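## Task

Pull the dust plug from just one LC port (column 5 of 6 counting from the left, block 6 of 10 counting from the top, hole 4 of 4 counting from the top) and set the plug in the tray. Inspect that port with the probe. As long as the latest inspection shows dirt, clean only that port: take the cleaner out of its holder and insert it fully, until its body stops. The job is done when the final inspection shows a clean end face, the probe has been withdrawn and the cleaner is back in its holder. The probe only captures an image while it is fully inserted and held still. Moving anything else or using force may fail the task. The robot must not fall over or be left tilted.

## Robot and tools

ROBOT. A LinearBot: an omnidirectional wheeled base with a column about 1.7 m tall. A carriage rides up the column (lift_m) and holds two identical six-joint arms, each with a two-finger gripper. The arm bases sit about 0.57 m + lift_m above the floor, and carriage parts hang about 0.15 m under them. A hand reaches 0.78 m from its shoulder but only about 0.38 m below its arm base. The hand is about 0.16 m long and 0.1 m wide (0.14 m when open), and the fingertips taper to about 0.005 m thick. Parked joints 1-6 are 0, 0.05, 0.05, 1.45, 0, 0; with both arms parked the robot is about 0.85 m wide and 0.65 m long.

CAMERAS. carriage_camera is fixed on the carriage, facing forward and tilted about 20 degrees down. left_wrist_camera and right_wrist_camera look past their own fingertips. Calibration (K, distortion, T_world_to_cam) is given in OpenCV conventions in the base frame and is only approximately right.

FRAMES. Units are metres and radians. Base frame: origin on the floor under the base centre, x forward, y left, z up. left_hand and right_hand report the point between each hand's finger pads in this frame, with quat_wxyz. The hand's z axis runs along the fingers, which open along its y axis. base_odometry is in the frame of the base at scene start; it counts wheel turns, so slip shows up as travel, and the heading (rad, left positive) drifts a degree or two after turns.

move. One action per call. Optional "base" holds exactly one relative command from the current base position: {"translate_m": d} forward positive, -2 to 2 m; {"strafe_m": d} left positive, -2 to 2 m; {"rotate_rad": d} counter-clockwise positive, -6.3 to 6.3 rad. Optional "joints" is one object for both arms, keyed by joint name, each value an absolute target: lift_m 0 to 1 m; joint1 -2.617 to 3.054 rad (yaw about vertical, 0 forward, positive left); joint2 0 to 3.141 (shoulder: 0 back and level, 1.57 upright, 3.14 forward and level); joint3 0 to 3.141 (elbow: 0 folded, 3.14 straight); joint4 -1.57 to 1.57 (wrist pitch, positive lifts the fingertips); joint5 -1.57 to 1.57 (wrist yaw, positive turns the fingertips right, opposite to joint 1); joint6 -2.094 to 2.094 (roll, positive clockwise seen from the forearm); gripper_m 0 to 0.093 m (pad gap). Use the left_ or right_ prefix, e.g. right_joint4_rad. Optional "speeds" caps top speed for this action: translate_m and strafe_m 0.02-0.5 m/s, rotate_rad 0.05-1.57 rad/s, lift_m 0.08-0.25 m/s. Optional "min_time_s" (0.1-8 s) stretches arm and gripper motions so they are slower and straighter. "cameras" picks the returned images: omitted, null or ["all"] gives all three; [] gives none. An empty move just reports state. Unknown keys make a call invalid; out-of-range values are refused, and a refusal or a stop cancels the later move, wait and finished_scene calls in that reply.

wait: seconds 0 to 10, plus cameras; the robot keeps its last command. zoom_image: camera name and region [x0, y0, x1, y1] in pixels of that camera's latest image, top-left origin, at most 504x504. read_manual only returns licence text. finished_scene: scene number (1 or 2); it is final, and later calls in that reply go to the next scene.

RESULTS. "move" is done or the worst status. Statuses: done; off_target (stopped short, may still push); contact_stop or time_out (old target dropped, it holds); not_followed (arm targets withheld because the arm would come within millimetres of itself or the other arm; it may retry later). on_its_own lists uncommanded behaviour, where "held at" is a target. motor_effort is in percent, with the peak in brackets; if the lift effort keeps falling while lowering, a hand is resting on something. Joint torques wrap at ±28 N m for joints 1-3. Motor temperatures are listed per arm. The pictures line gives the image order; images can lag the state slightly.

CAUTIONS. Arms have no contact stop, so a blocked arm keeps pushing and jumps once freed. Base drives ignore the arms and can bend them. Reported hand positions tend to be higher than the true ones, especially at long reach. Moves of 0.1 m or more can stray about 2 cm without min_time_s. Gripper readings can be a few mm wider than the true gap, and read narrower than a firmly gripped part; to release, command well above the reading. Never let the arms collide or press on each other. To untangle withheld arms, first send one arm its current readings with joint 1 turned away, then the other arm in a later call. Overheating: a stretched or loaded arm warms even while idle; MOTOR HOT appears at 75 °C, and at 100 °C that arm goes limp for 30-60 s. Park it to cool. Tipping: a high carriage, outstretched or loaded arms, pushing, or sudden stops can topple the robot, and only the images reveal a lean. If pinned after a stop, back off about 0.2 m. Never back the column into a table edge. Avoid drops, releasing moving parts, slams and hard pushes. The scene keeps running while you think.

Each tool is called after "Request:" by a JSON object that holds its "fn" and its "kwargs".

## Session

Request:
{"fn": "move", "kwargs": {}}

Scene clock: 0.00 s.
Joint torques (N m): no reading
Motor temperatures (°C): left_arm=[24 30 31 35 27 23 27] | right_arm=[22 29 30 34 26 25 23]
base_odometry: x=+0.000 y=+0.000 heading=+0.000
base_status: not commanded
joint_positions: lift_m=+0.254 left_joint1_rad=-0.576 left_joint2_rad=+1.220 left_joint3_rad=+0.844 left_joint4_rad=+0.549 left_joint5_rad=+0.196 left_joint6_rad=-0.034 left_gripper_m=+0.09396 right_joint1_rad=+0.444 right_joint2_rad=+1.291 right_joint3_rad=+0.918 right_joint4_rad=+0.300 right_joint5_rad=+0.473 right_joint6_rad=+0.002 right_gripper_m=+0.04733
joint_status: not commanded
motor_effort: lift_m=+39 drive_wheels=-2
left_hand: x=+0.5490 y=+0.0556 z=+1.1860 quat_wxyz=(+0.708, +0.244, +0.597, -0.289) (m; base frame)
right_hand: x=+0.6326 y=-0.2003 z=+1.1344 quat_wxyz=(+0.684, +0.000, +0.729, -0.021) (m; base frame)
pictures: carriage_camera, left_wrist_camera, right_wrist_camera

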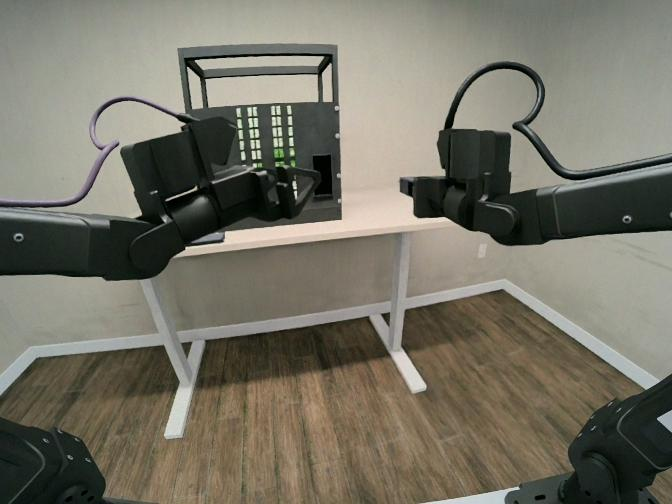

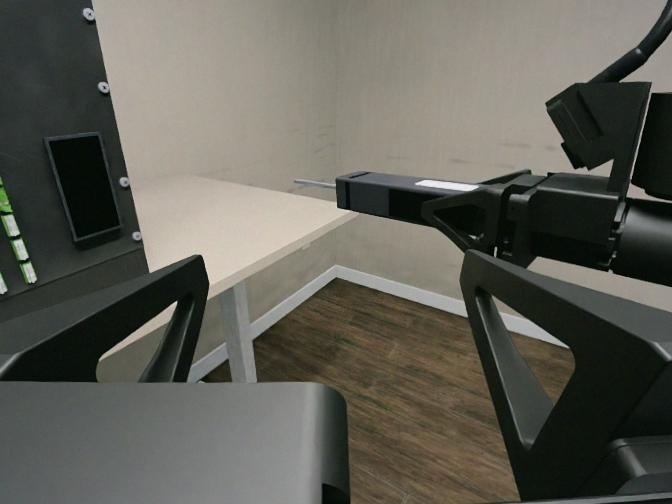

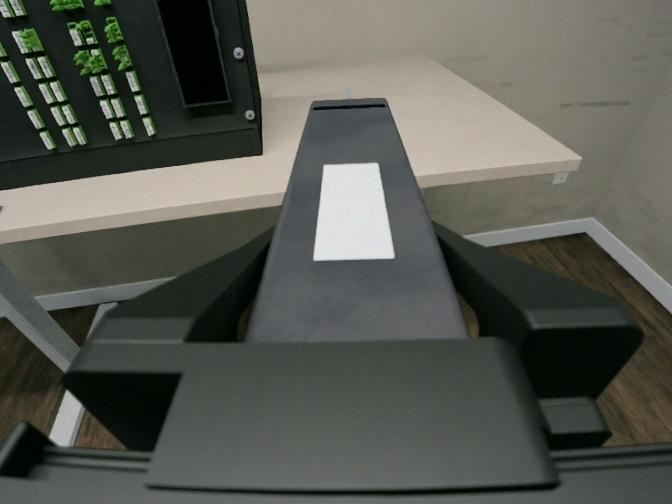

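Request:
{"fn": "zoom_image", "kwargs": {"camera": "carriage_camera", "region": [170, 30, 350, 260]}}

Request:
{"fn": "zoom_image", "kwargs": {"camera": "right_wrist_camera", "region": [0, 0, 300, 240]}}

Request:
{"fn": "zoom_image", "kwargs": {"camera": "left_wrist_camera", "region": [250, 130, 550, 300]}}

Scaled by 2.191 from the camera's 672x504 image, which has a finer 960x720 frame.

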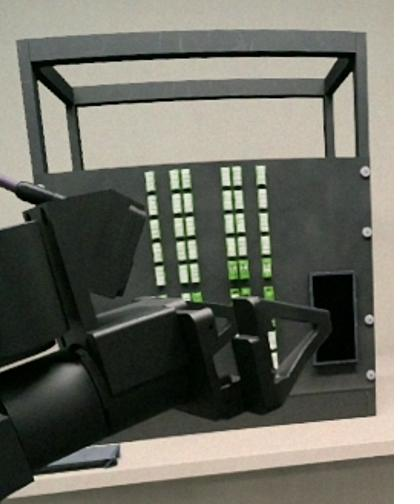

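Scaled by 1.680 from the camera's 672x504 image, which has a finer 960x720 frame.

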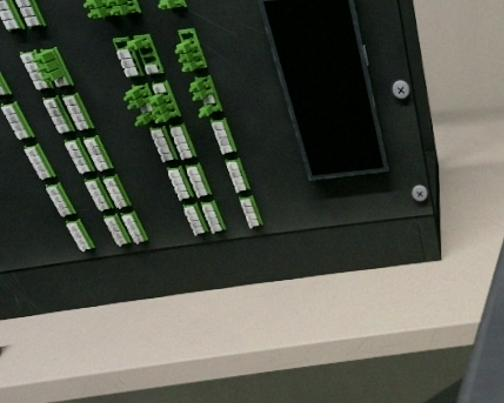

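Scaled by 1.680 from the camera's 672x504 image, which has a finer 960x720 frame.

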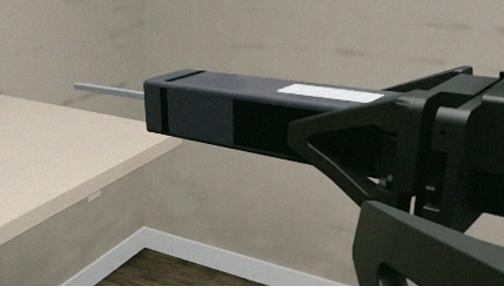

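Request:
{"fn": "move", "kwargs": {"joints": {"left_joint1_rad":0.3,"left_joint5_rad":0,"left_joint6_rad":0}, "min_time_s": 2, "cameras": []}}

Request:
{"fn": "move", "kwargs": {"joints": {"left_joint1_rad":0,"left_joint2_rad":0.05,"left_joint3_rad":0.05,"left_joint4_rad":1.45,"left_joint5_rad":0,"left_joint6_rad":0}, "min_time_s": 3}}

Request:
{"fn": "zoom_image", "kwargs": {"camera": "carriage_camera", "region": [170, 30, 350, 260]}}

Scene clock: 2.90 s.
Joint torques (N m): left_arm=[0.65 -4.34 7.02 1.99 -0.11 0.09] | right_arm=[0.36 -5.79 7.62 2.65 0.03 0.03]
Motor temperatures (°C): left_arm=[24 30 31 36 27 23 27] | right_arm=[22 29 30 35 26 25 23]
move: done
base_odometry: x=+0.000 y=+0.000 heading=+0.000
base_status: not commanded
joint_positions: lift_m=+0.254 left_joint1_rad=+0.293 left_joint2_rad=+1.220 left_joint3_rad=+0.844 left_joint4_rad=+0.549 left_joint5_rad=+0.011 left_joint6_rad=-0.010 left_gripper_m=+0.09396 right_joint1_rad=+0.444 right_joint2_rad=+1.291 right_joint3_rad=+0.918 right_joint4_rad=+0.299 right_joint5_rad=+0.473 right_joint6_rad=+0.002 right_gripper_m=+0.04733
joint_status: all done
motor_effort: lift_m=+39(40) drive_wheels=-2(2)
left_hand: x=+0.6206 y=+0.4311 z=+1.1865 quat_wxyz=(+0.759, -0.093, +0.637, +0.104) (m; base frame)
right_hand: x=+0.6326 y=-0.2003 z=+1.1341 quat_wxyz=(+0.683, +0.000, +0.730, -0.021) (m; base frame)
pictures: none
No camera images: "cameras" was empty.

Scene clock: 6.20 s.
Joint torques (N m): left_arm=[-0.65 2.93 4.08 0.01 -0.12 0.07] | right_arm=[0.2 -5.9 7.36 2.72 -0.03 0.08]
Motor temperatures (°C): left_arm=[24 30 31 36 26 23 27] | right_arm=[22 29 31 36 26 25 23]
move: done
base_odometry: x=+0.000 y=+0.000 heading=+0.000
base_status: not commanded
joint_positions: lift_m=+0.254 left_joint1_rad=+0.008 left_joint2_rad=+0.060 left_joint3_rad=+0.061 left_joint4_rad=+1.435 left_joint5_rad=+0.009 left_joint6_rad=-0.009 left_gripper_m=+0.09396 right_joint1_rad=+0.444 right_joint2_rad=+1.291 right_joint3_rad=+0.918 right_joint4_rad=+0.299 right_joint5_rad=+0.473 right_joint6_rad=+0.002 right_gripper_m=+0.04733
joint_status: all done
motor_effort: lift_m=+39(40) drive_wheels=-2(2)
left_hand: x=+0.2512 y=+0.3101 z=+1.2498 quat_wxyz=(+0.998, +0.004, +0.068, -0.001) (m; base frame)
right_hand: x=+0.6326 y=-0.2003 z=+1.1339 quat_wxyz=(+0.683, -0.001, +0.730, -0.021) (m; base frame)
pictures: carriage_camera, left_wrist_camera, right_wrist_camera
camera_calibration:
left_wrist_camera: T_world_to_cam=[[0.01057, -0.99959, -0.0265926, 0.338389], [0.753626, 0.0254425, -0.656811, 0.639243], [0.657218, -0.0130984, 0.753586, -0.980641], [0, 0, 0, 1]] pos_world=[0.159168, 0.309142, 1.16786]
right_wrist_camera: T_world_to_cam=[[-0.0195791, -0.99923, -0.0340145, -0.140278], [-0.676498, 0.0382906, -0.735448, 1.26942], [0.736184, 0.00861129, -0.676726, 0.42605], [0, 0, 0, 1]] pos_world=[0.54236, -0.192445, 1.21714]

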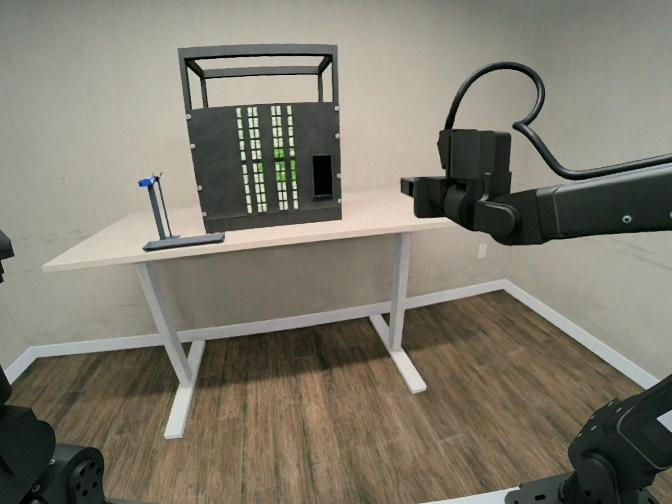

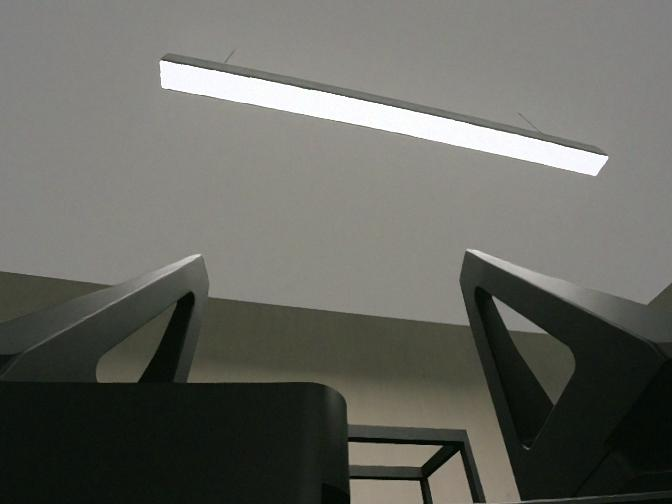

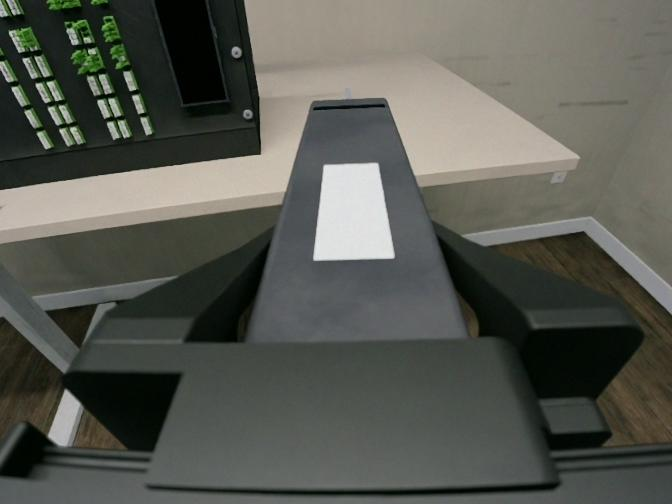

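Scaled by 2.191 from the camera's 672x504 image, which has a finer 960x720 frame.

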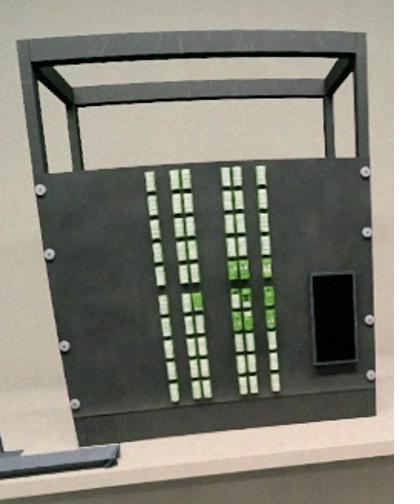

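Request:
{"fn": "zoom_image", "kwargs": {"camera": "carriage_camera", "region": [120, 160, 240, 260]}}

Request:
{"fn": "zoom_image", "kwargs": {"camera": "carriage_camera", "region": [220, 95, 310, 165]}}

Request:
{"fn": "zoom_image", "kwargs": {"camera": "carriage_camera", "region": [220, 145, 310, 220]}}

Scaled by 4.200 from the camera's 672x504 image, which has a finer 960x720 frame.

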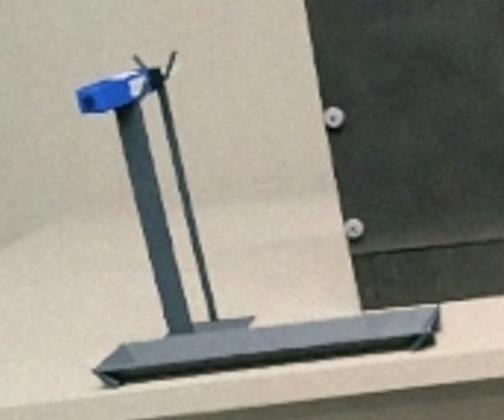

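Scaled by 5.600 from the camera's 672x504 image, which has a finer 960x720 frame.

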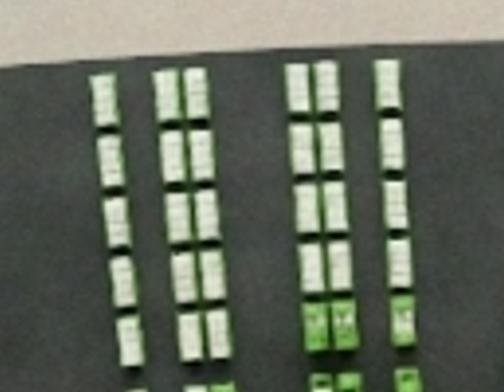

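Scaled by 5.600 from the camera's 672x504 image, which has a finer 960x720 frame.

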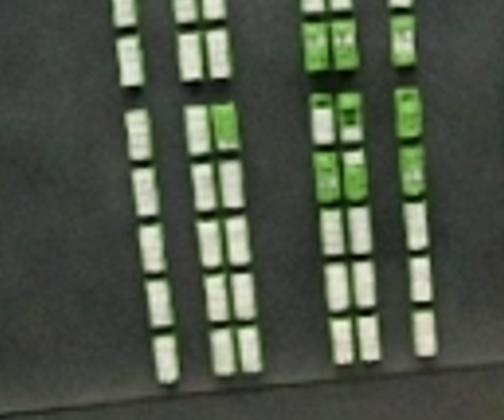

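Request:
{"fn": "move", "kwargs": {"base": {"translate_m":0.45}, "speeds": {"translate_m":0.2}, "joints": {"lift_m":0.2}}}

Request:
{"fn": "zoom_image", "kwargs": {"camera": "carriage_camera", "region": [170, 30, 350, 280]}}

Scene clock: 11.10 s.
Joint torques (N m): left_arm=[-0.55 3.47 4.52 -0.07 -0.11 0.07] | right_arm=[0.42 -6.53 8.55 2.89 0.03 0.01]
Motor temperatures (°C): left_arm=[24 30 32 35 26 23 27] | right_arm=[22 30 32 39 26 25 23]
move: done
base_odometry: x=+0.450 y=+0.001 heading=+0.001
base_status: done
joint_positions: lift_m=+0.200 left_joint1_rad=+0.008 left_joint2_rad=+0.055 left_joint3_rad=+0.055 left_joint4_rad=+1.443 left_joint5_rad=+0.009 left_joint6_rad=-0.009 left_gripper_m=+0.09396 right_joint1_rad=+0.444 right_joint2_rad=+1.297 right_joint3_rad=+0.907 right_joint4_rad=+0.285 right_joint5_rad=+0.473 right_joint6_rad=+0.002 right_gripper_m=+0.04733
joint_status: all done
motor_effort: lift_m=+41(44) drive_wheels=-9(16)
left_hand: x=+0.2491 y=+0.3101 z=+1.1941 quat_wxyz=(+0.998, +0.004, +0.064, -0.001) (m; base frame)
right_hand: x=+0.6330 y=-0.2001 z=+1.0682 quat_wxyz=(+0.673, -0.006, +0.739, -0.026) (m; base frame)
pictures: carriage_camera, left_wrist_camera, right_wrist_camera
camera_calibration:
carriage_camera: T_world_to_cam=[[-0.0363689, -0.998764, -0.033866, 0.0481637], [-0.390446, 0.0453962, -0.919506, 1.13161], [0.919907, -0.0202185, -0.391615, 0.358821], [0, 0, 0, 1]] pos_world=[0.113502, 0.00398818, 1.18267]
left_wrist_camera: T_world_to_cam=[[0.0104455, -0.999592, -0.0265991, 0.336932], [0.759149, 0.0252408, -0.650427, 0.59536], [0.650833, -0.0133986, 0.759103, -0.942203], [0, 0, 0, 1]] pos_world=[0.157729, 0.309143, 1.11143]
right_wrist_camera: T_world_to_cam=[[-0.0204218, -0.999595, -0.019795, -0.15708], [-0.697282, 0.0284291, -0.716233, 1.21201], [0.716506, -0.000824088, -0.69758, 0.414115], [0, 0, 0, 1]] pos_world=[0.545189, -0.191132, 1.15385]

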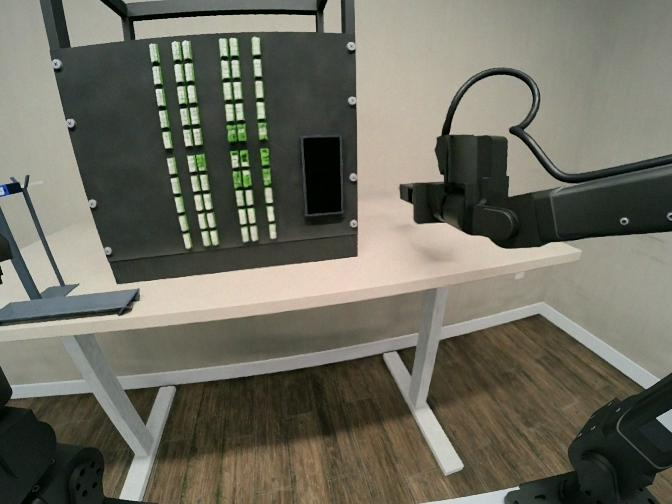

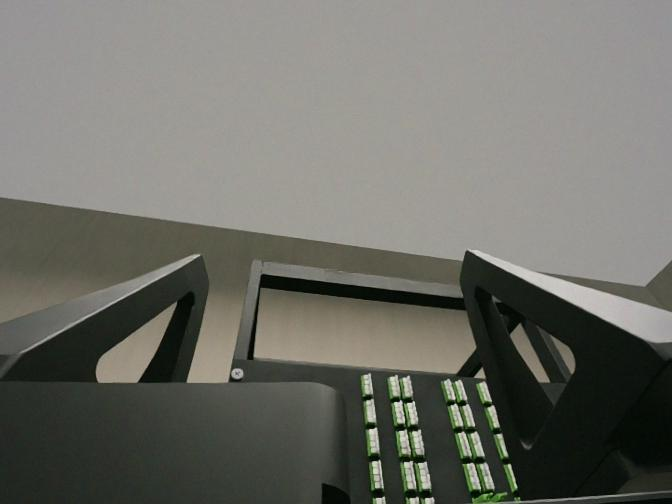

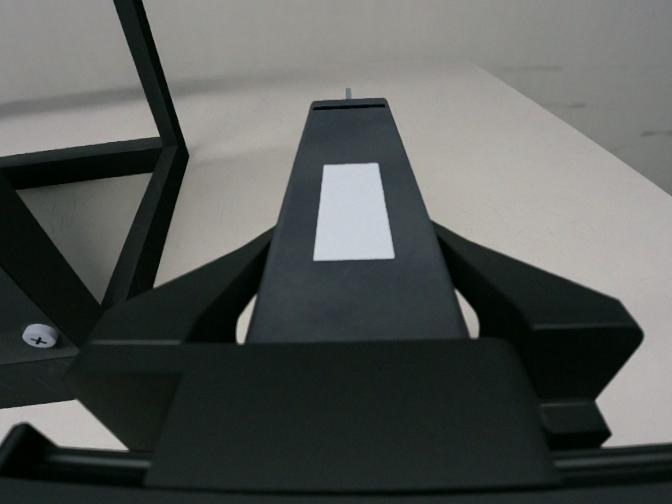

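Scaled by 2.016 from the camera's 672x504 image, which has a finer 960x720 frame.

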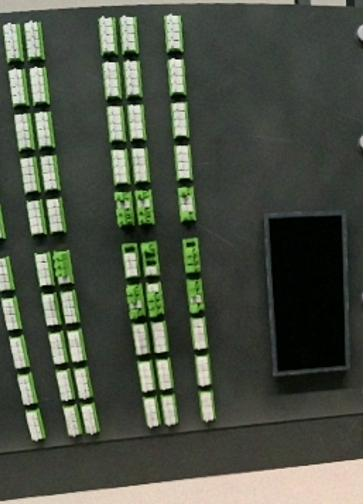

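Request:
{"fn": "move", "kwargs": {"base": {"translate_m":-0.3}, "speeds": {"translate_m":0.2}, "joints": {"lift_m":0.42}, "cameras": []}}

Request:
{"fn": "move", "kwargs": {"base": {"rotate_rad":0.148}, "speeds": {"rotate_rad":0.3}}}

Request:
{"fn": "zoom_image", "kwargs": {"camera": "carriage_camera", "region": [260, 150, 400, 350]}}

Scene clock: 15.77 s.
Joint torques (N m): left_arm=[-0.57 3.38 4.72 -0.12 -0.12 0.06] | right_arm=[0.12 -7.24 8.54 2.75 -0.02 0]
Motor temperatures (°C): left_arm=[24 30 32 35 26 23 27] | right_arm=[22 30 32 40 26 25 24]
move: done
base_odometry: x=+0.150 y=+0.000 heading=+0.002
base_status: done
joint_positions: lift_m=+0.420 left_joint1_rad=+0.008 left_joint2_rad=+0.054 left_joint3_rad=+0.053 left_joint4_rad=+1.445 left_joint5_rad=+0.009 left_joint6_rad=-0.009 left_gripper_m=+0.09396 right_joint1_rad=+0.444 right_joint2_rad=+1.303 right_joint3_rad=+0.907 right_joint4_rad=+0.295 right_joint5_rad=+0.472 right_joint6_rad=+0.002 right_gripper_m=+0.04733
joint_status: all done
motor_effort: lift_m=+39(47) drive_wheels=-8(20)
left_hand: x=+0.2492 y=+0.3101 z=+1.4137 quat_wxyz=(+0.998, +0.004, +0.064, -0.001) (m; base frame)
right_hand: x=+0.6341 y=-0.1993 z=+1.2885 quat_wxyz=(+0.674, -0.005, +0.738, -0.025) (m; base frame)
pictures: none
No camera images: "cameras" was empty.

Scene clock: 16.93 s.
Joint torques (N m): left_arm=[-0.65 3.38 4.68 -0.1 -0.11 0.07] | right_arm=[0.28 -7.01 8.46 2.78 0.03 0.14]
Motor temperatures (°C): left_arm=[24 30 32 35 26 23 27] | right_arm=[22 30 33 40 26 25 24]
move: done
base_odometry: x=+0.150 y=+0.000 heading=+0.150
base_status: done
joint_positions: lift_m=+0.420 left_joint1_rad=+0.008 left_joint2_rad=+0.054 left_joint3_rad=+0.053 left_joint4_rad=+1.445 left_joint5_rad=+0.009 left_joint6_rad=-0.009 left_gripper_m=+0.09396 right_joint1_rad=+0.445 right_joint2_rad=+1.303 right_joint3_rad=+0.907 right_joint4_rad=+0.294 right_joint5_rad=+0.472 right_joint6_rad=+0.002 right_gripper_m=+0.04732
joint_status: not commanded
motor_effort: lift_m=+39(39) drive_wheels=-8(9)
left_hand: x=+0.2492 y=+0.3101 z=+1.4137 quat_wxyz=(+0.998, +0.004, +0.064, -0.001) (m; base frame)
right_hand: x=+0.6340 y=-0.1992 z=+1.2883 quat_wxyz=(+0.674, -0.005, +0.738, -0.025) (m; base frame)
pictures: carriage_camera, left_wrist_camera, right_wrist_camera
camera_calibration:
carriage_camera: T_world_to_cam=[[-0.0363689, -0.998764, -0.033866, 0.055621], [-0.390446, 0.0453962, -0.919506, 1.33409], [0.919907, -0.0202185, -0.391615, 0.445055], [0, 0, 0, 1]] pos_world=[0.113502, 0.00398818, 1.40287]
left_wrist_camera: T_world_to_cam=[[0.0104455, -0.999592, -0.0265991, 0.342772], [0.759149, 0.0252408, -0.650427, 0.738118], [0.650833, -0.0133986, 0.759103, -1.10897], [0, 0, 0, 1]] pos_world=[0.157829, 0.309143, 1.33103]
right_wrist_camera: T_world_to_cam=[[-0.0191877, -0.999584, -0.0215385, -0.150291], [-0.694828, 0.0288216, -0.718598, 1.37189], [0.71892, 0.00117734, -0.695092, 0.562458], [0, 0, 0, 1]] pos_world=[0.545983, -0.190431, 1.37356]

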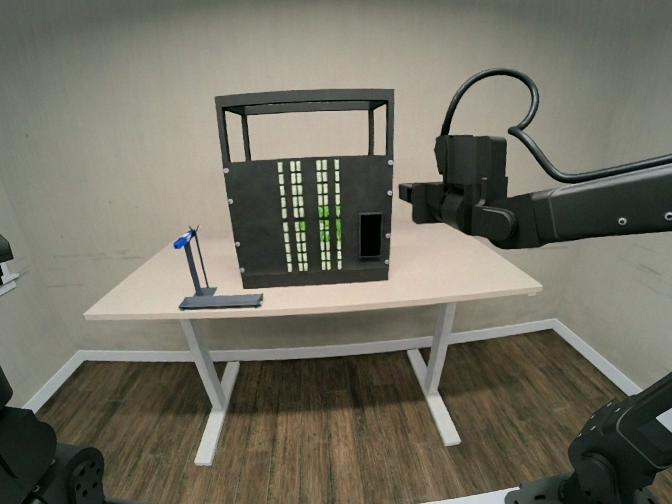

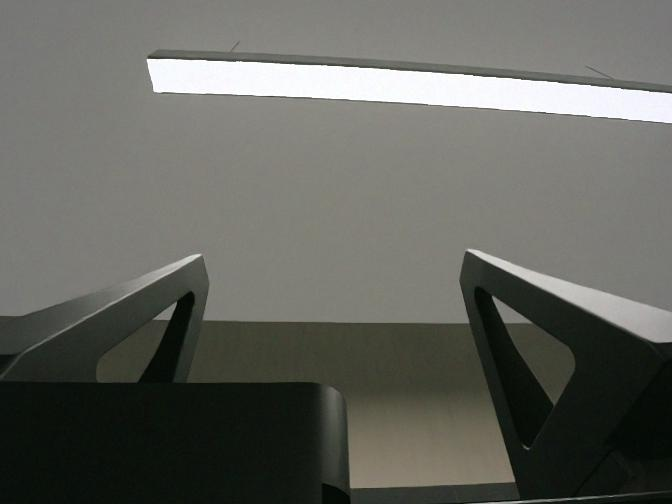

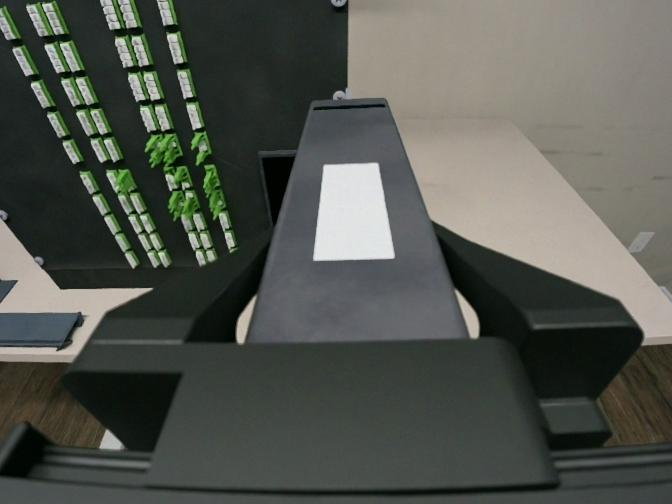

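Scaled by 2.520 from the camera's 672x504 image, which has a finer 960x720 frame.

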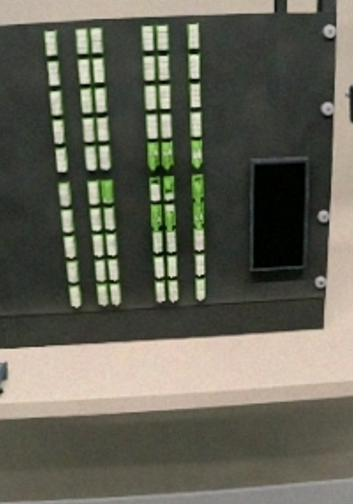

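Request:
{"fn": "zoom_image", "kwargs": {"camera": "right_wrist_camera", "region": [90, 90, 270, 250]}}

Scaled by 2.800 from the camera's 672x504 image, which has a finer 960x720 frame.

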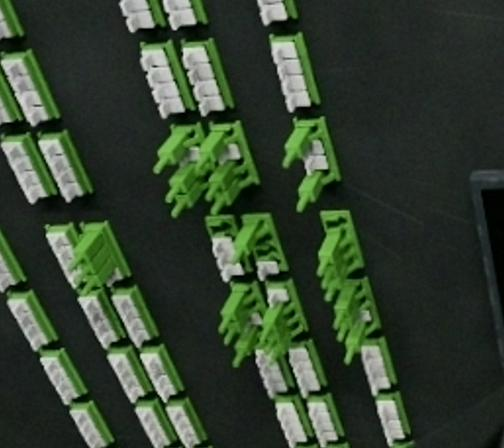

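Request:
{"fn": "move", "kwargs": {"joints": {"left_joint1_rad":-0.734,"left_joint2_rad":2.071,"left_joint3_rad":1.1685,"left_joint4_rad":0.9025,"left_joint5_rad":-0.734,"left_joint6_rad":0}, "min_time_s": 4}}

Scene clock: 22.93 s.
Joint torques (N m): left_arm=[-0.59 -9.28 7.53 1.77 -0.13 0.07] | right_arm=[0.34 -7.04 8.5 2.79 0.05 0.11]
Motor temperatures (°C): left_arm=[24 31 33 35 26 23 27] | right_arm=[22 31 33 41 25 25 24]
move: done
base_odometry: x=+0.150 y=+0.000 heading=+0.150
base_status: not commanded
joint_positions: lift_m=+0.420 left_joint1_rad=-0.726 left_joint2_rad=+2.053 left_joint3_rad=+1.145 left_joint4_rad=+0.920 left_joint5_rad=-0.722 left_joint6_rad=-0.008 left_gripper_m=+0.09396 right_joint1_rad=+0.445 right_joint2_rad=+1.303 right_joint3_rad=+0.907 right_joint4_rad=+0.294 right_joint5_rad=+0.472 right_joint6_rad=+0.002 right_gripper_m=+0.04732
joint_status: all done
motor_effort: lift_m=+39(40) drive_wheels=-7(8)
left_hand: x=+0.6983 y=+0.0354 z=+1.1764 quat_wxyz=(+0.711, -0.004, +0.704, -0.007) (m; base frame)
right_hand: x=+0.6340 y=-0.1992 z=+1.2882 quat_wxyz=(+0.674, -0.005, +0.738, -0.025) (m; base frame)
pictures: carriage_camera, left_wrist_camera, right_wrist_camera
camera_calibration:
carriage_camera: T_world_to_cam=[[-0.0363689, -0.998764, -0.033866, 0.055621], [-0.390446, 0.0453962, -0.919506, 1.33409], [0.919907, -0.0202185, -0.391615, 0.445055], [0, 0, 0, 1]] pos_world=[0.113502, 0.00398818, 1.40287]
left_wrist_camera: T_world_to_cam=[[-0.0210752, -0.999777, 0.00161335, 0.0460147], [-0.540743, 0.0100415, -0.841128, 1.38241], [0.840924, -0.0185994, -0.540833, 0.171911], [0, 0, 0, 1]] pos_world=[0.603934, 0.0353204, 1.25569]
right_wrist_camera: T_world_to_cam=[[-0.0191877, -0.999584, -0.0215385, -0.150291], [-0.694828, 0.0288216, -0.718598, 1.37189], [0.71892, 0.00117734, -0.695092, 0.562458], [0, 0, 0, 1]] pos_world=[0.545983, -0.190431, 1.37356]

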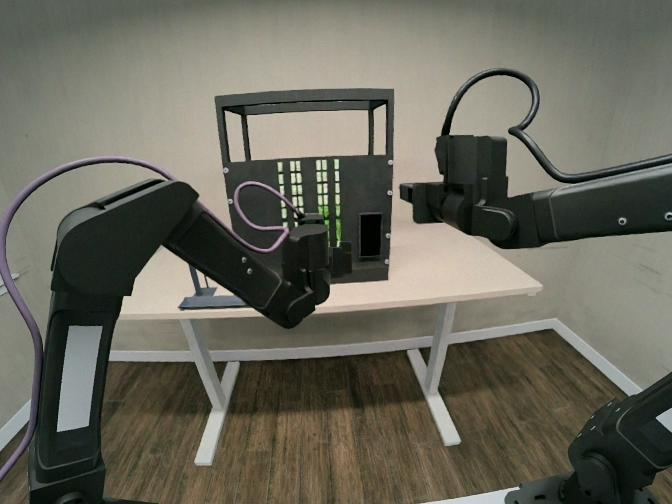

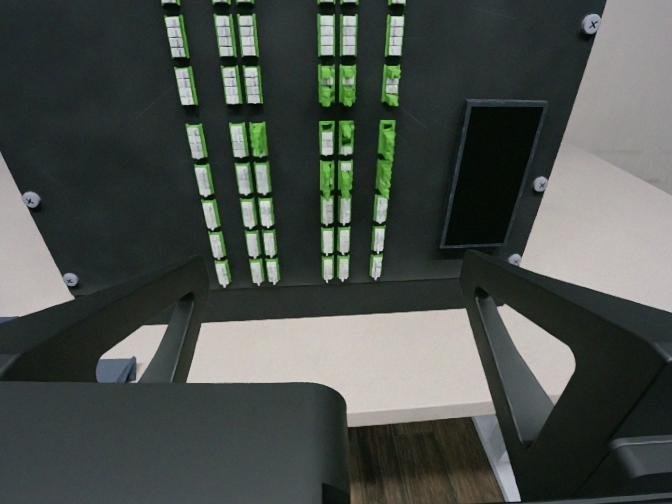

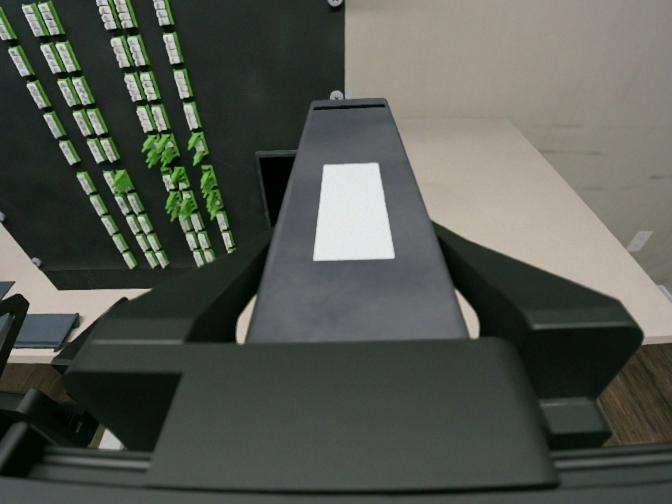

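Request:
{"fn": "zoom_image", "kwargs": {"camera": "left_wrist_camera", "region": [300, 100, 420, 220]}}

Request:
{"fn": "zoom_image", "kwargs": {"camera": "left_wrist_camera", "region": [320, 110, 370, 150]}}

Scaled by 4.200 from the camera's 672x504 image, which has a finer 960x720 frame.

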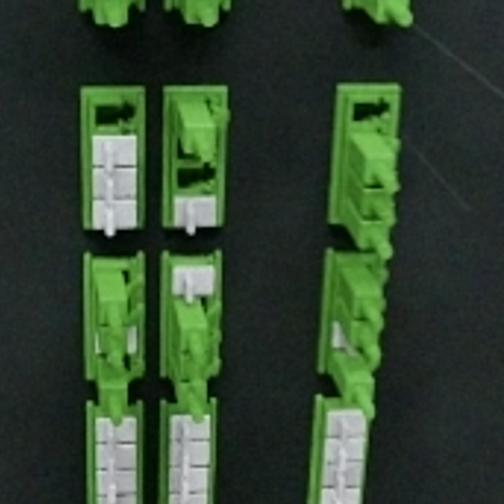

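Scaled by 10.080 from the camera's 672x504 image, which has a finer 960x720 frame.

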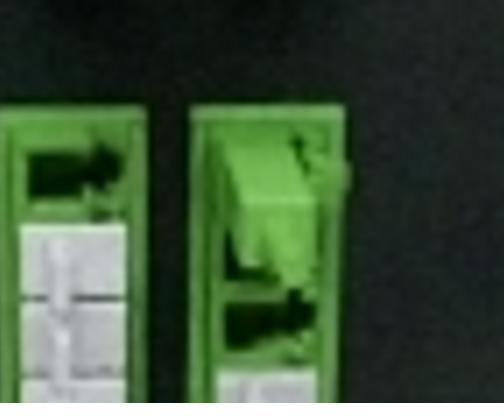

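Request:
{"fn": "move", "kwargs": {"joints": {"left_joint1_rad":-0.6465,"left_joint2_rad":2.311,"left_joint3_rad":1.548,"left_joint4_rad":0.763,"left_joint5_rad":-0.6465,"left_joint6_rad":0}, "min_time_s": 3}}

Request:
{"fn": "zoom_image", "kwargs": {"camera": "left_wrist_camera", "region": [280, 70, 440, 230]}}

Scene clock: 28.50 s.
Joint torques (N m): left_arm=[0.65 -11.18 8.05 1.78 0.11 0.08] | right_arm=[0.21 -7.12 8.59 2.78 0.06 0.07]
Motor temperatures (°C): left_arm=[24 34 34 36 26 23 27] | right_arm=[22 31 34 41 25 25 24]
move: done
base_odometry: x=+0.150 y=+0.000 heading=+0.150
base_status: not commanded
joint_positions: lift_m=+0.420 left_joint1_rad=-0.654 left_joint2_rad=+2.288 left_joint3_rad=+1.523 left_joint4_rad=+0.782 left_joint5_rad=-0.658 left_joint6_rad=-0.008 left_gripper_m=+0.09396 right_joint1_rad=+0.445 right_joint2_rad=+1.303 right_joint3_rad=+0.907 right_joint4_rad=+0.294 right_joint5_rad=+0.472 right_joint6_rad=+0.002 right_gripper_m=+0.04732
joint_status: all done
motor_effort: lift_m=+39(40) drive_wheels=-7(8)
left_hand: x=+0.7740 y=+0.0163 z=+1.1719 quat_wxyz=(+0.712, -0.008, +0.702, -0.005) (m; base frame)
right_hand: x=+0.6340 y=-0.1992 z=+1.2882 quat_wxyz=(+0.674, -0.005, +0.738, -0.025) (m; base frame)
pictures: carriage_camera, left_wrist_camera, right_wrist_camera
camera_calibration:
carriage_camera: T_world_to_cam=[[-0.0363689, -0.998764, -0.033866, 0.055621], [-0.390446, 0.0453962, -0.919506, 1.33409], [0.919907, -0.0202185, -0.391615, 0.445055], [0, 0, 0, 1]] pos_world=[0.113502, 0.00398818, 1.40287]
left_wrist_camera: T_world_to_cam=[[-0.0134319, -0.999904, 0.00329949, 0.0206544], [-0.537789, 0.00444223, -0.843068, 1.41978], [0.842973, -0.0130984, -0.537797, 0.100225], [0, 0, 0, 1]] pos_world=[0.679333, 0.0156582, 1.2508]
right_wrist_camera: T_world_to_cam=[[-0.0191877, -0.999584, -0.0215385, -0.150291], [-0.694828, 0.0288216, -0.718598, 1.37189], [0.71892, 0.00117734, -0.695092, 0.562458], [0, 0, 0, 1]] pos_world=[0.545983, -0.190431, 1.37356]

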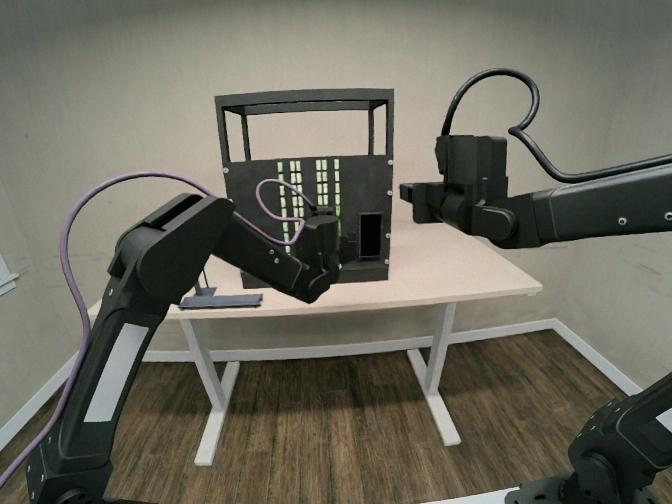

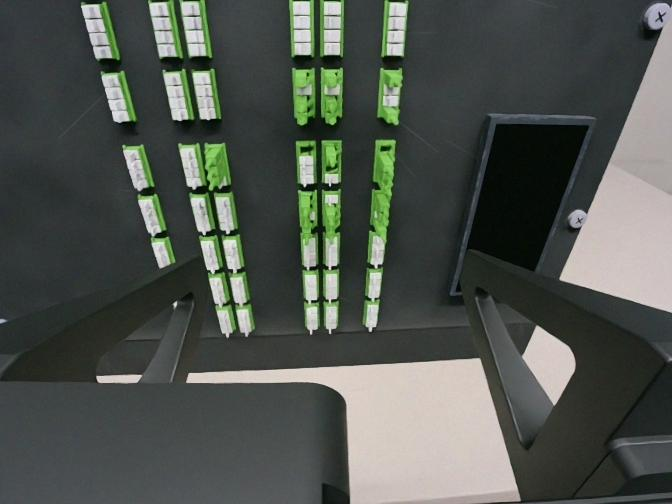

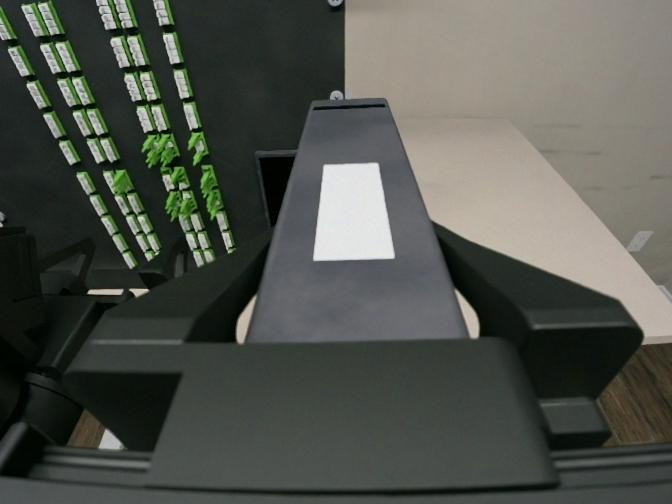

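Scaled by 3.150 from the camera's 672x504 image, which has a finer 960x720 frame.

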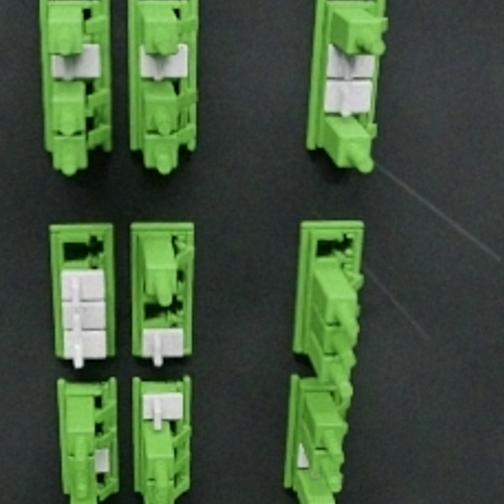

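Request:
{"fn": "move", "kwargs": {"base": {"rotate_rad":0.045}, "speeds": {"rotate_rad":0.1}, "cameras": []}}

Request:
{"fn": "move", "kwargs": {"base": {"strafe_m":-0.05}, "speeds": {"strafe_m":0.05}}}

Request:
{"fn": "zoom_image", "kwargs": {"camera": "left_wrist_camera", "region": [240, 90, 400, 250]}}

Request:
{"fn": "zoom_image", "kwargs": {"camera": "carriage_camera", "region": [80, 200, 280, 360]}}

Scene clock: 30.60 s.
Joint torques (N m): left_arm=[0.24 -11.3 7.95 1.8 0.07 0.08] | right_arm=[-0.03 -7.02 8.44 2.78 0.06 0.11]
Motor temperatures (°C): left_arm=[24 35 34 36 26 23 27] | right_arm=[22 31 34 41 25 25 24]
move: done
base_odometry: x=+0.150 y=+0.000 heading=+0.195
base_status: done
joint_positions: lift_m=+0.420 left_joint1_rad=-0.649 left_joint2_rad=+2.290 left_joint3_rad=+1.524 left_joint4_rad=+0.781 left_joint5_rad=-0.654 left_joint6_rad=-0.008 left_gripper_m=+0.09396 right_joint1_rad=+0.445 right_joint2_rad=+1.303 right_joint3_rad=+0.907 right_joint4_rad=+0.294 right_joint5_rad=+0.472 right_joint6_rad=+0.002 right_gripper_m=+0.04732
joint_status: not commanded
motor_effort: lift_m=+39(40) drive_wheels=-8(10)
left_hand: x=+0.7756 y=+0.0184 z=+1.1713 quat_wxyz=(+0.711, -0.008, +0.703, -0.004) (m; base frame)
right_hand: x=+0.6340 y=-0.1989 z=+1.2882 quat_wxyz=(+0.674, -0.006, +0.738, -0.025) (m; base frame)
pictures: none
No camera images: "cameras" was empty.

Scene clock: 32.10 s.
Joint torques (N m): left_arm=[0.16 -11.25 7.97 1.82 0.08 0.07] | right_arm=[0.1 -7.21 8.73 2.81 0.01 0.1]
Motor temperatures (°C): left_arm=[24 36 35 36 26 23 27] | right_arm=[22 32 34 41 25 25 24]
move: done
base_odometry: x=+0.159 y=-0.049 heading=+0.195
base_status: done
joint_positions: lift_m=+0.420 left_joint1_rad=-0.649 left_joint2_rad=+2.290 left_joint3_rad=+1.524 left_joint4_rad=+0.779 left_joint5_rad=-0.653 left_joint6_rad=-0.008 left_gripper_m=+0.09396 right_joint1_rad=+0.445 right_joint2_rad=+1.303 right_joint3_rad=+0.907 right_joint4_rad=+0.294 right_joint5_rad=+0.471 right_joint6_rad=+0.002 right_gripper_m=+0.04732
joint_status: not commanded
motor_effort: lift_m=+38(39) drive_wheels=+5(14)
left_hand: x=+0.7758 y=+0.0186 z=+1.1710 quat_wxyz=(+0.711, -0.007, +0.703, -0.004) (m; base frame)
right_hand: x=+0.6340 y=-0.1990 z=+1.2881 quat_wxyz=(+0.674, -0.006, +0.738, -0.025) (m; base frame)
pictures: carriage_camera, left_wrist_camera, right_wrist_camera
camera_calibration:
carriage_camera: T_world_to_cam=[[-0.0363689, -0.998764, -0.033866, 0.055621], [-0.390446, 0.0453962, -0.919506, 1.33409], [0.919907, -0.0202185, -0.391615, 0.445055], [0, 0, 0, 1]] pos_world=[0.113502, 0.00398818, 1.40287]
left_wrist_camera: T_world_to_cam=[[-0.0122806, -0.999924, 0.00141023, 0.0243582], [-0.539865, 0.00544322, -0.841734, 1.41998], [0.841662, -0.0110983, -0.539891, 0.101647], [0, 0, 0, 1]] pos_world=[0.681345, 0.0177552, 1.25009]
right_wrist_camera: T_world_to_cam=[[-0.0180663, -0.999605, -0.0215079, -0.150848], [-0.695165, 0.0280193, -0.718304, 1.37151], [0.718623, 0.00197447, -0.695397, 0.563192], [0, 0, 0, 1]] pos_world=[0.545981, -0.190329, 1.37356]

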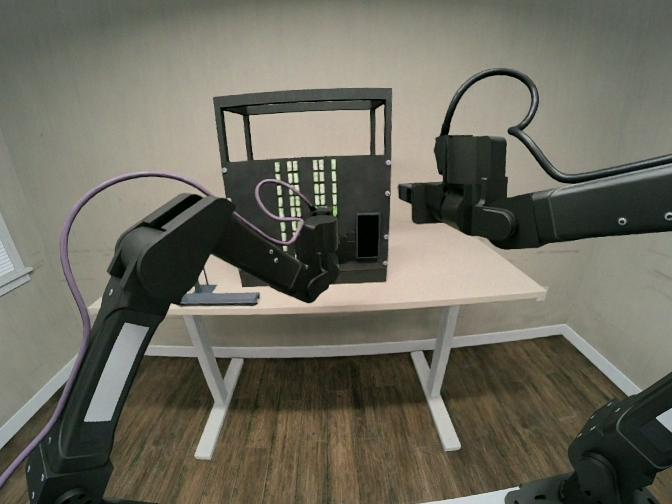

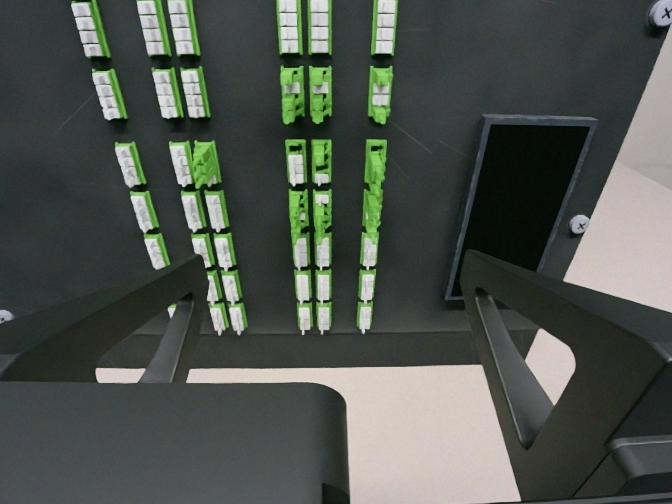

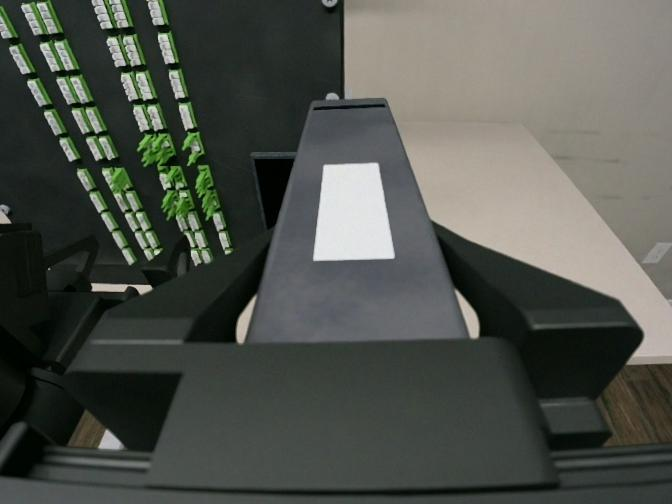

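Scaled by 3.150 from the camera's 672x504 image, which has a finer 960x720 frame.

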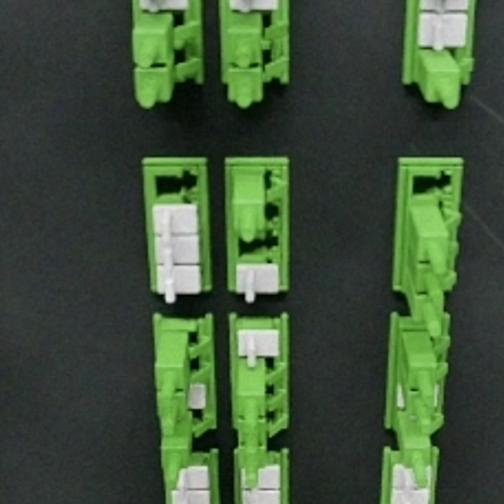

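Scaled by 2.520 from the camera's 672x504 image, which has a finer 960x720 frame.

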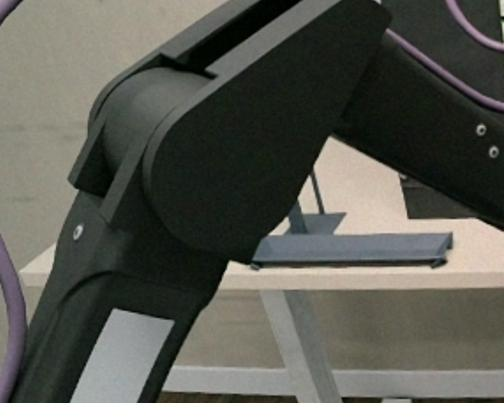

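Request:
{"fn": "move", "kwargs": {"joints": {"left_gripper_m":0.014}, "cameras": ["left_wrist_camera"]}}

Request:
{"fn": "zoom_image", "kwargs": {"camera": "left_wrist_camera", "region": [230, 130, 430, 330]}}

Scene clock: 33.83 s.
Joint torques (N m): left_arm=[0.16 -11.29 8.02 1.81 0.06 0.05] | right_arm=[0.36 -7.01 8.47 2.8 0.05 0.08]
Motor temperatures (°C): left_arm=[24 38 35 36 26 23 27] | right_arm=[22 32 35 41 25 25 24]
move: done
base_odometry: x=+0.159 y=-0.049 heading=+0.195
base_status: not commanded
joint_positions: lift_m=+0.420 left_joint1_rad=-0.649 left_joint2_rad=+2.290 left_joint3_rad=+1.524 left_joint4_rad=+0.779 left_joint5_rad=-0.653 left_joint6_rad=-0.008 left_gripper_m=+0.01413 right_joint1_rad=+0.445 right_joint2_rad=+1.303 right_joint3_rad=+0.907 right_joint4_rad=+0.294 right_joint5_rad=+0.471 right_joint6_rad=+0.002 right_gripper_m=+0.04732
joint_status: all done
motor_effort: lift_m=+39(39) drive_wheels=+5(6)
left_hand: x=+0.7758 y=+0.0186 z=+1.1710 quat_wxyz=(+0.711, -0.007, +0.703, -0.004) (m; base frame)
right_hand: x=+0.6340 y=-0.1990 z=+1.2881 quat_wxyz=(+0.674, -0.006, +0.738, -0.025) (m; base frame)
pictures: left_wrist_camera
camera_calibration:
left_wrist_camera: T_world_to_cam=[[-0.0122806, -0.999924, 0.00141023, 0.0243582], [-0.539865, 0.00544322, -0.841734, 1.41998], [0.841662, -0.0110983, -0.539891, 0.101647], [0, 0, 0, 1]] pos_world=[0.681345, 0.0177552, 1.25009]

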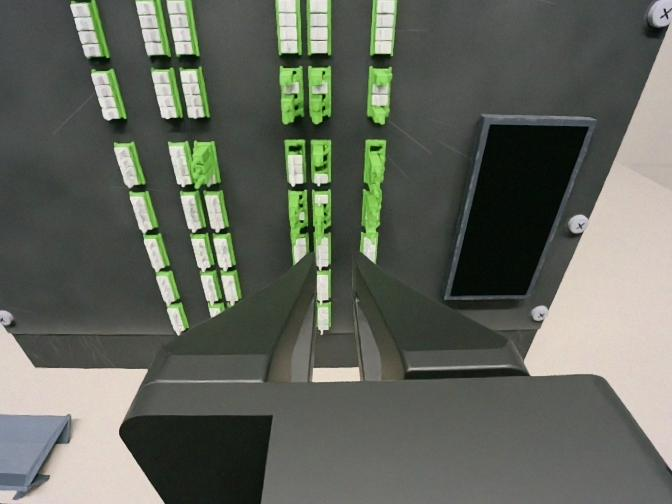

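Scaled by 2.520 from the camera's 672x504 image, which has a finer 960x720 frame.

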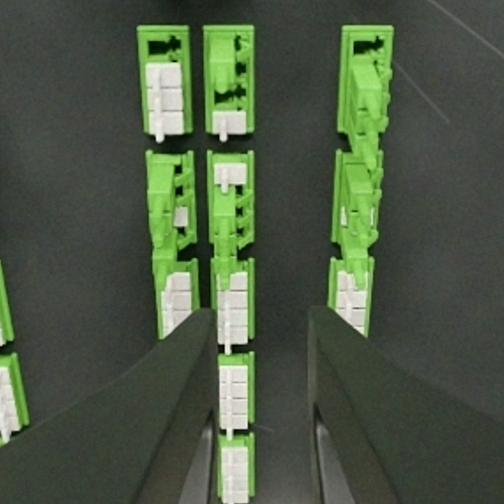

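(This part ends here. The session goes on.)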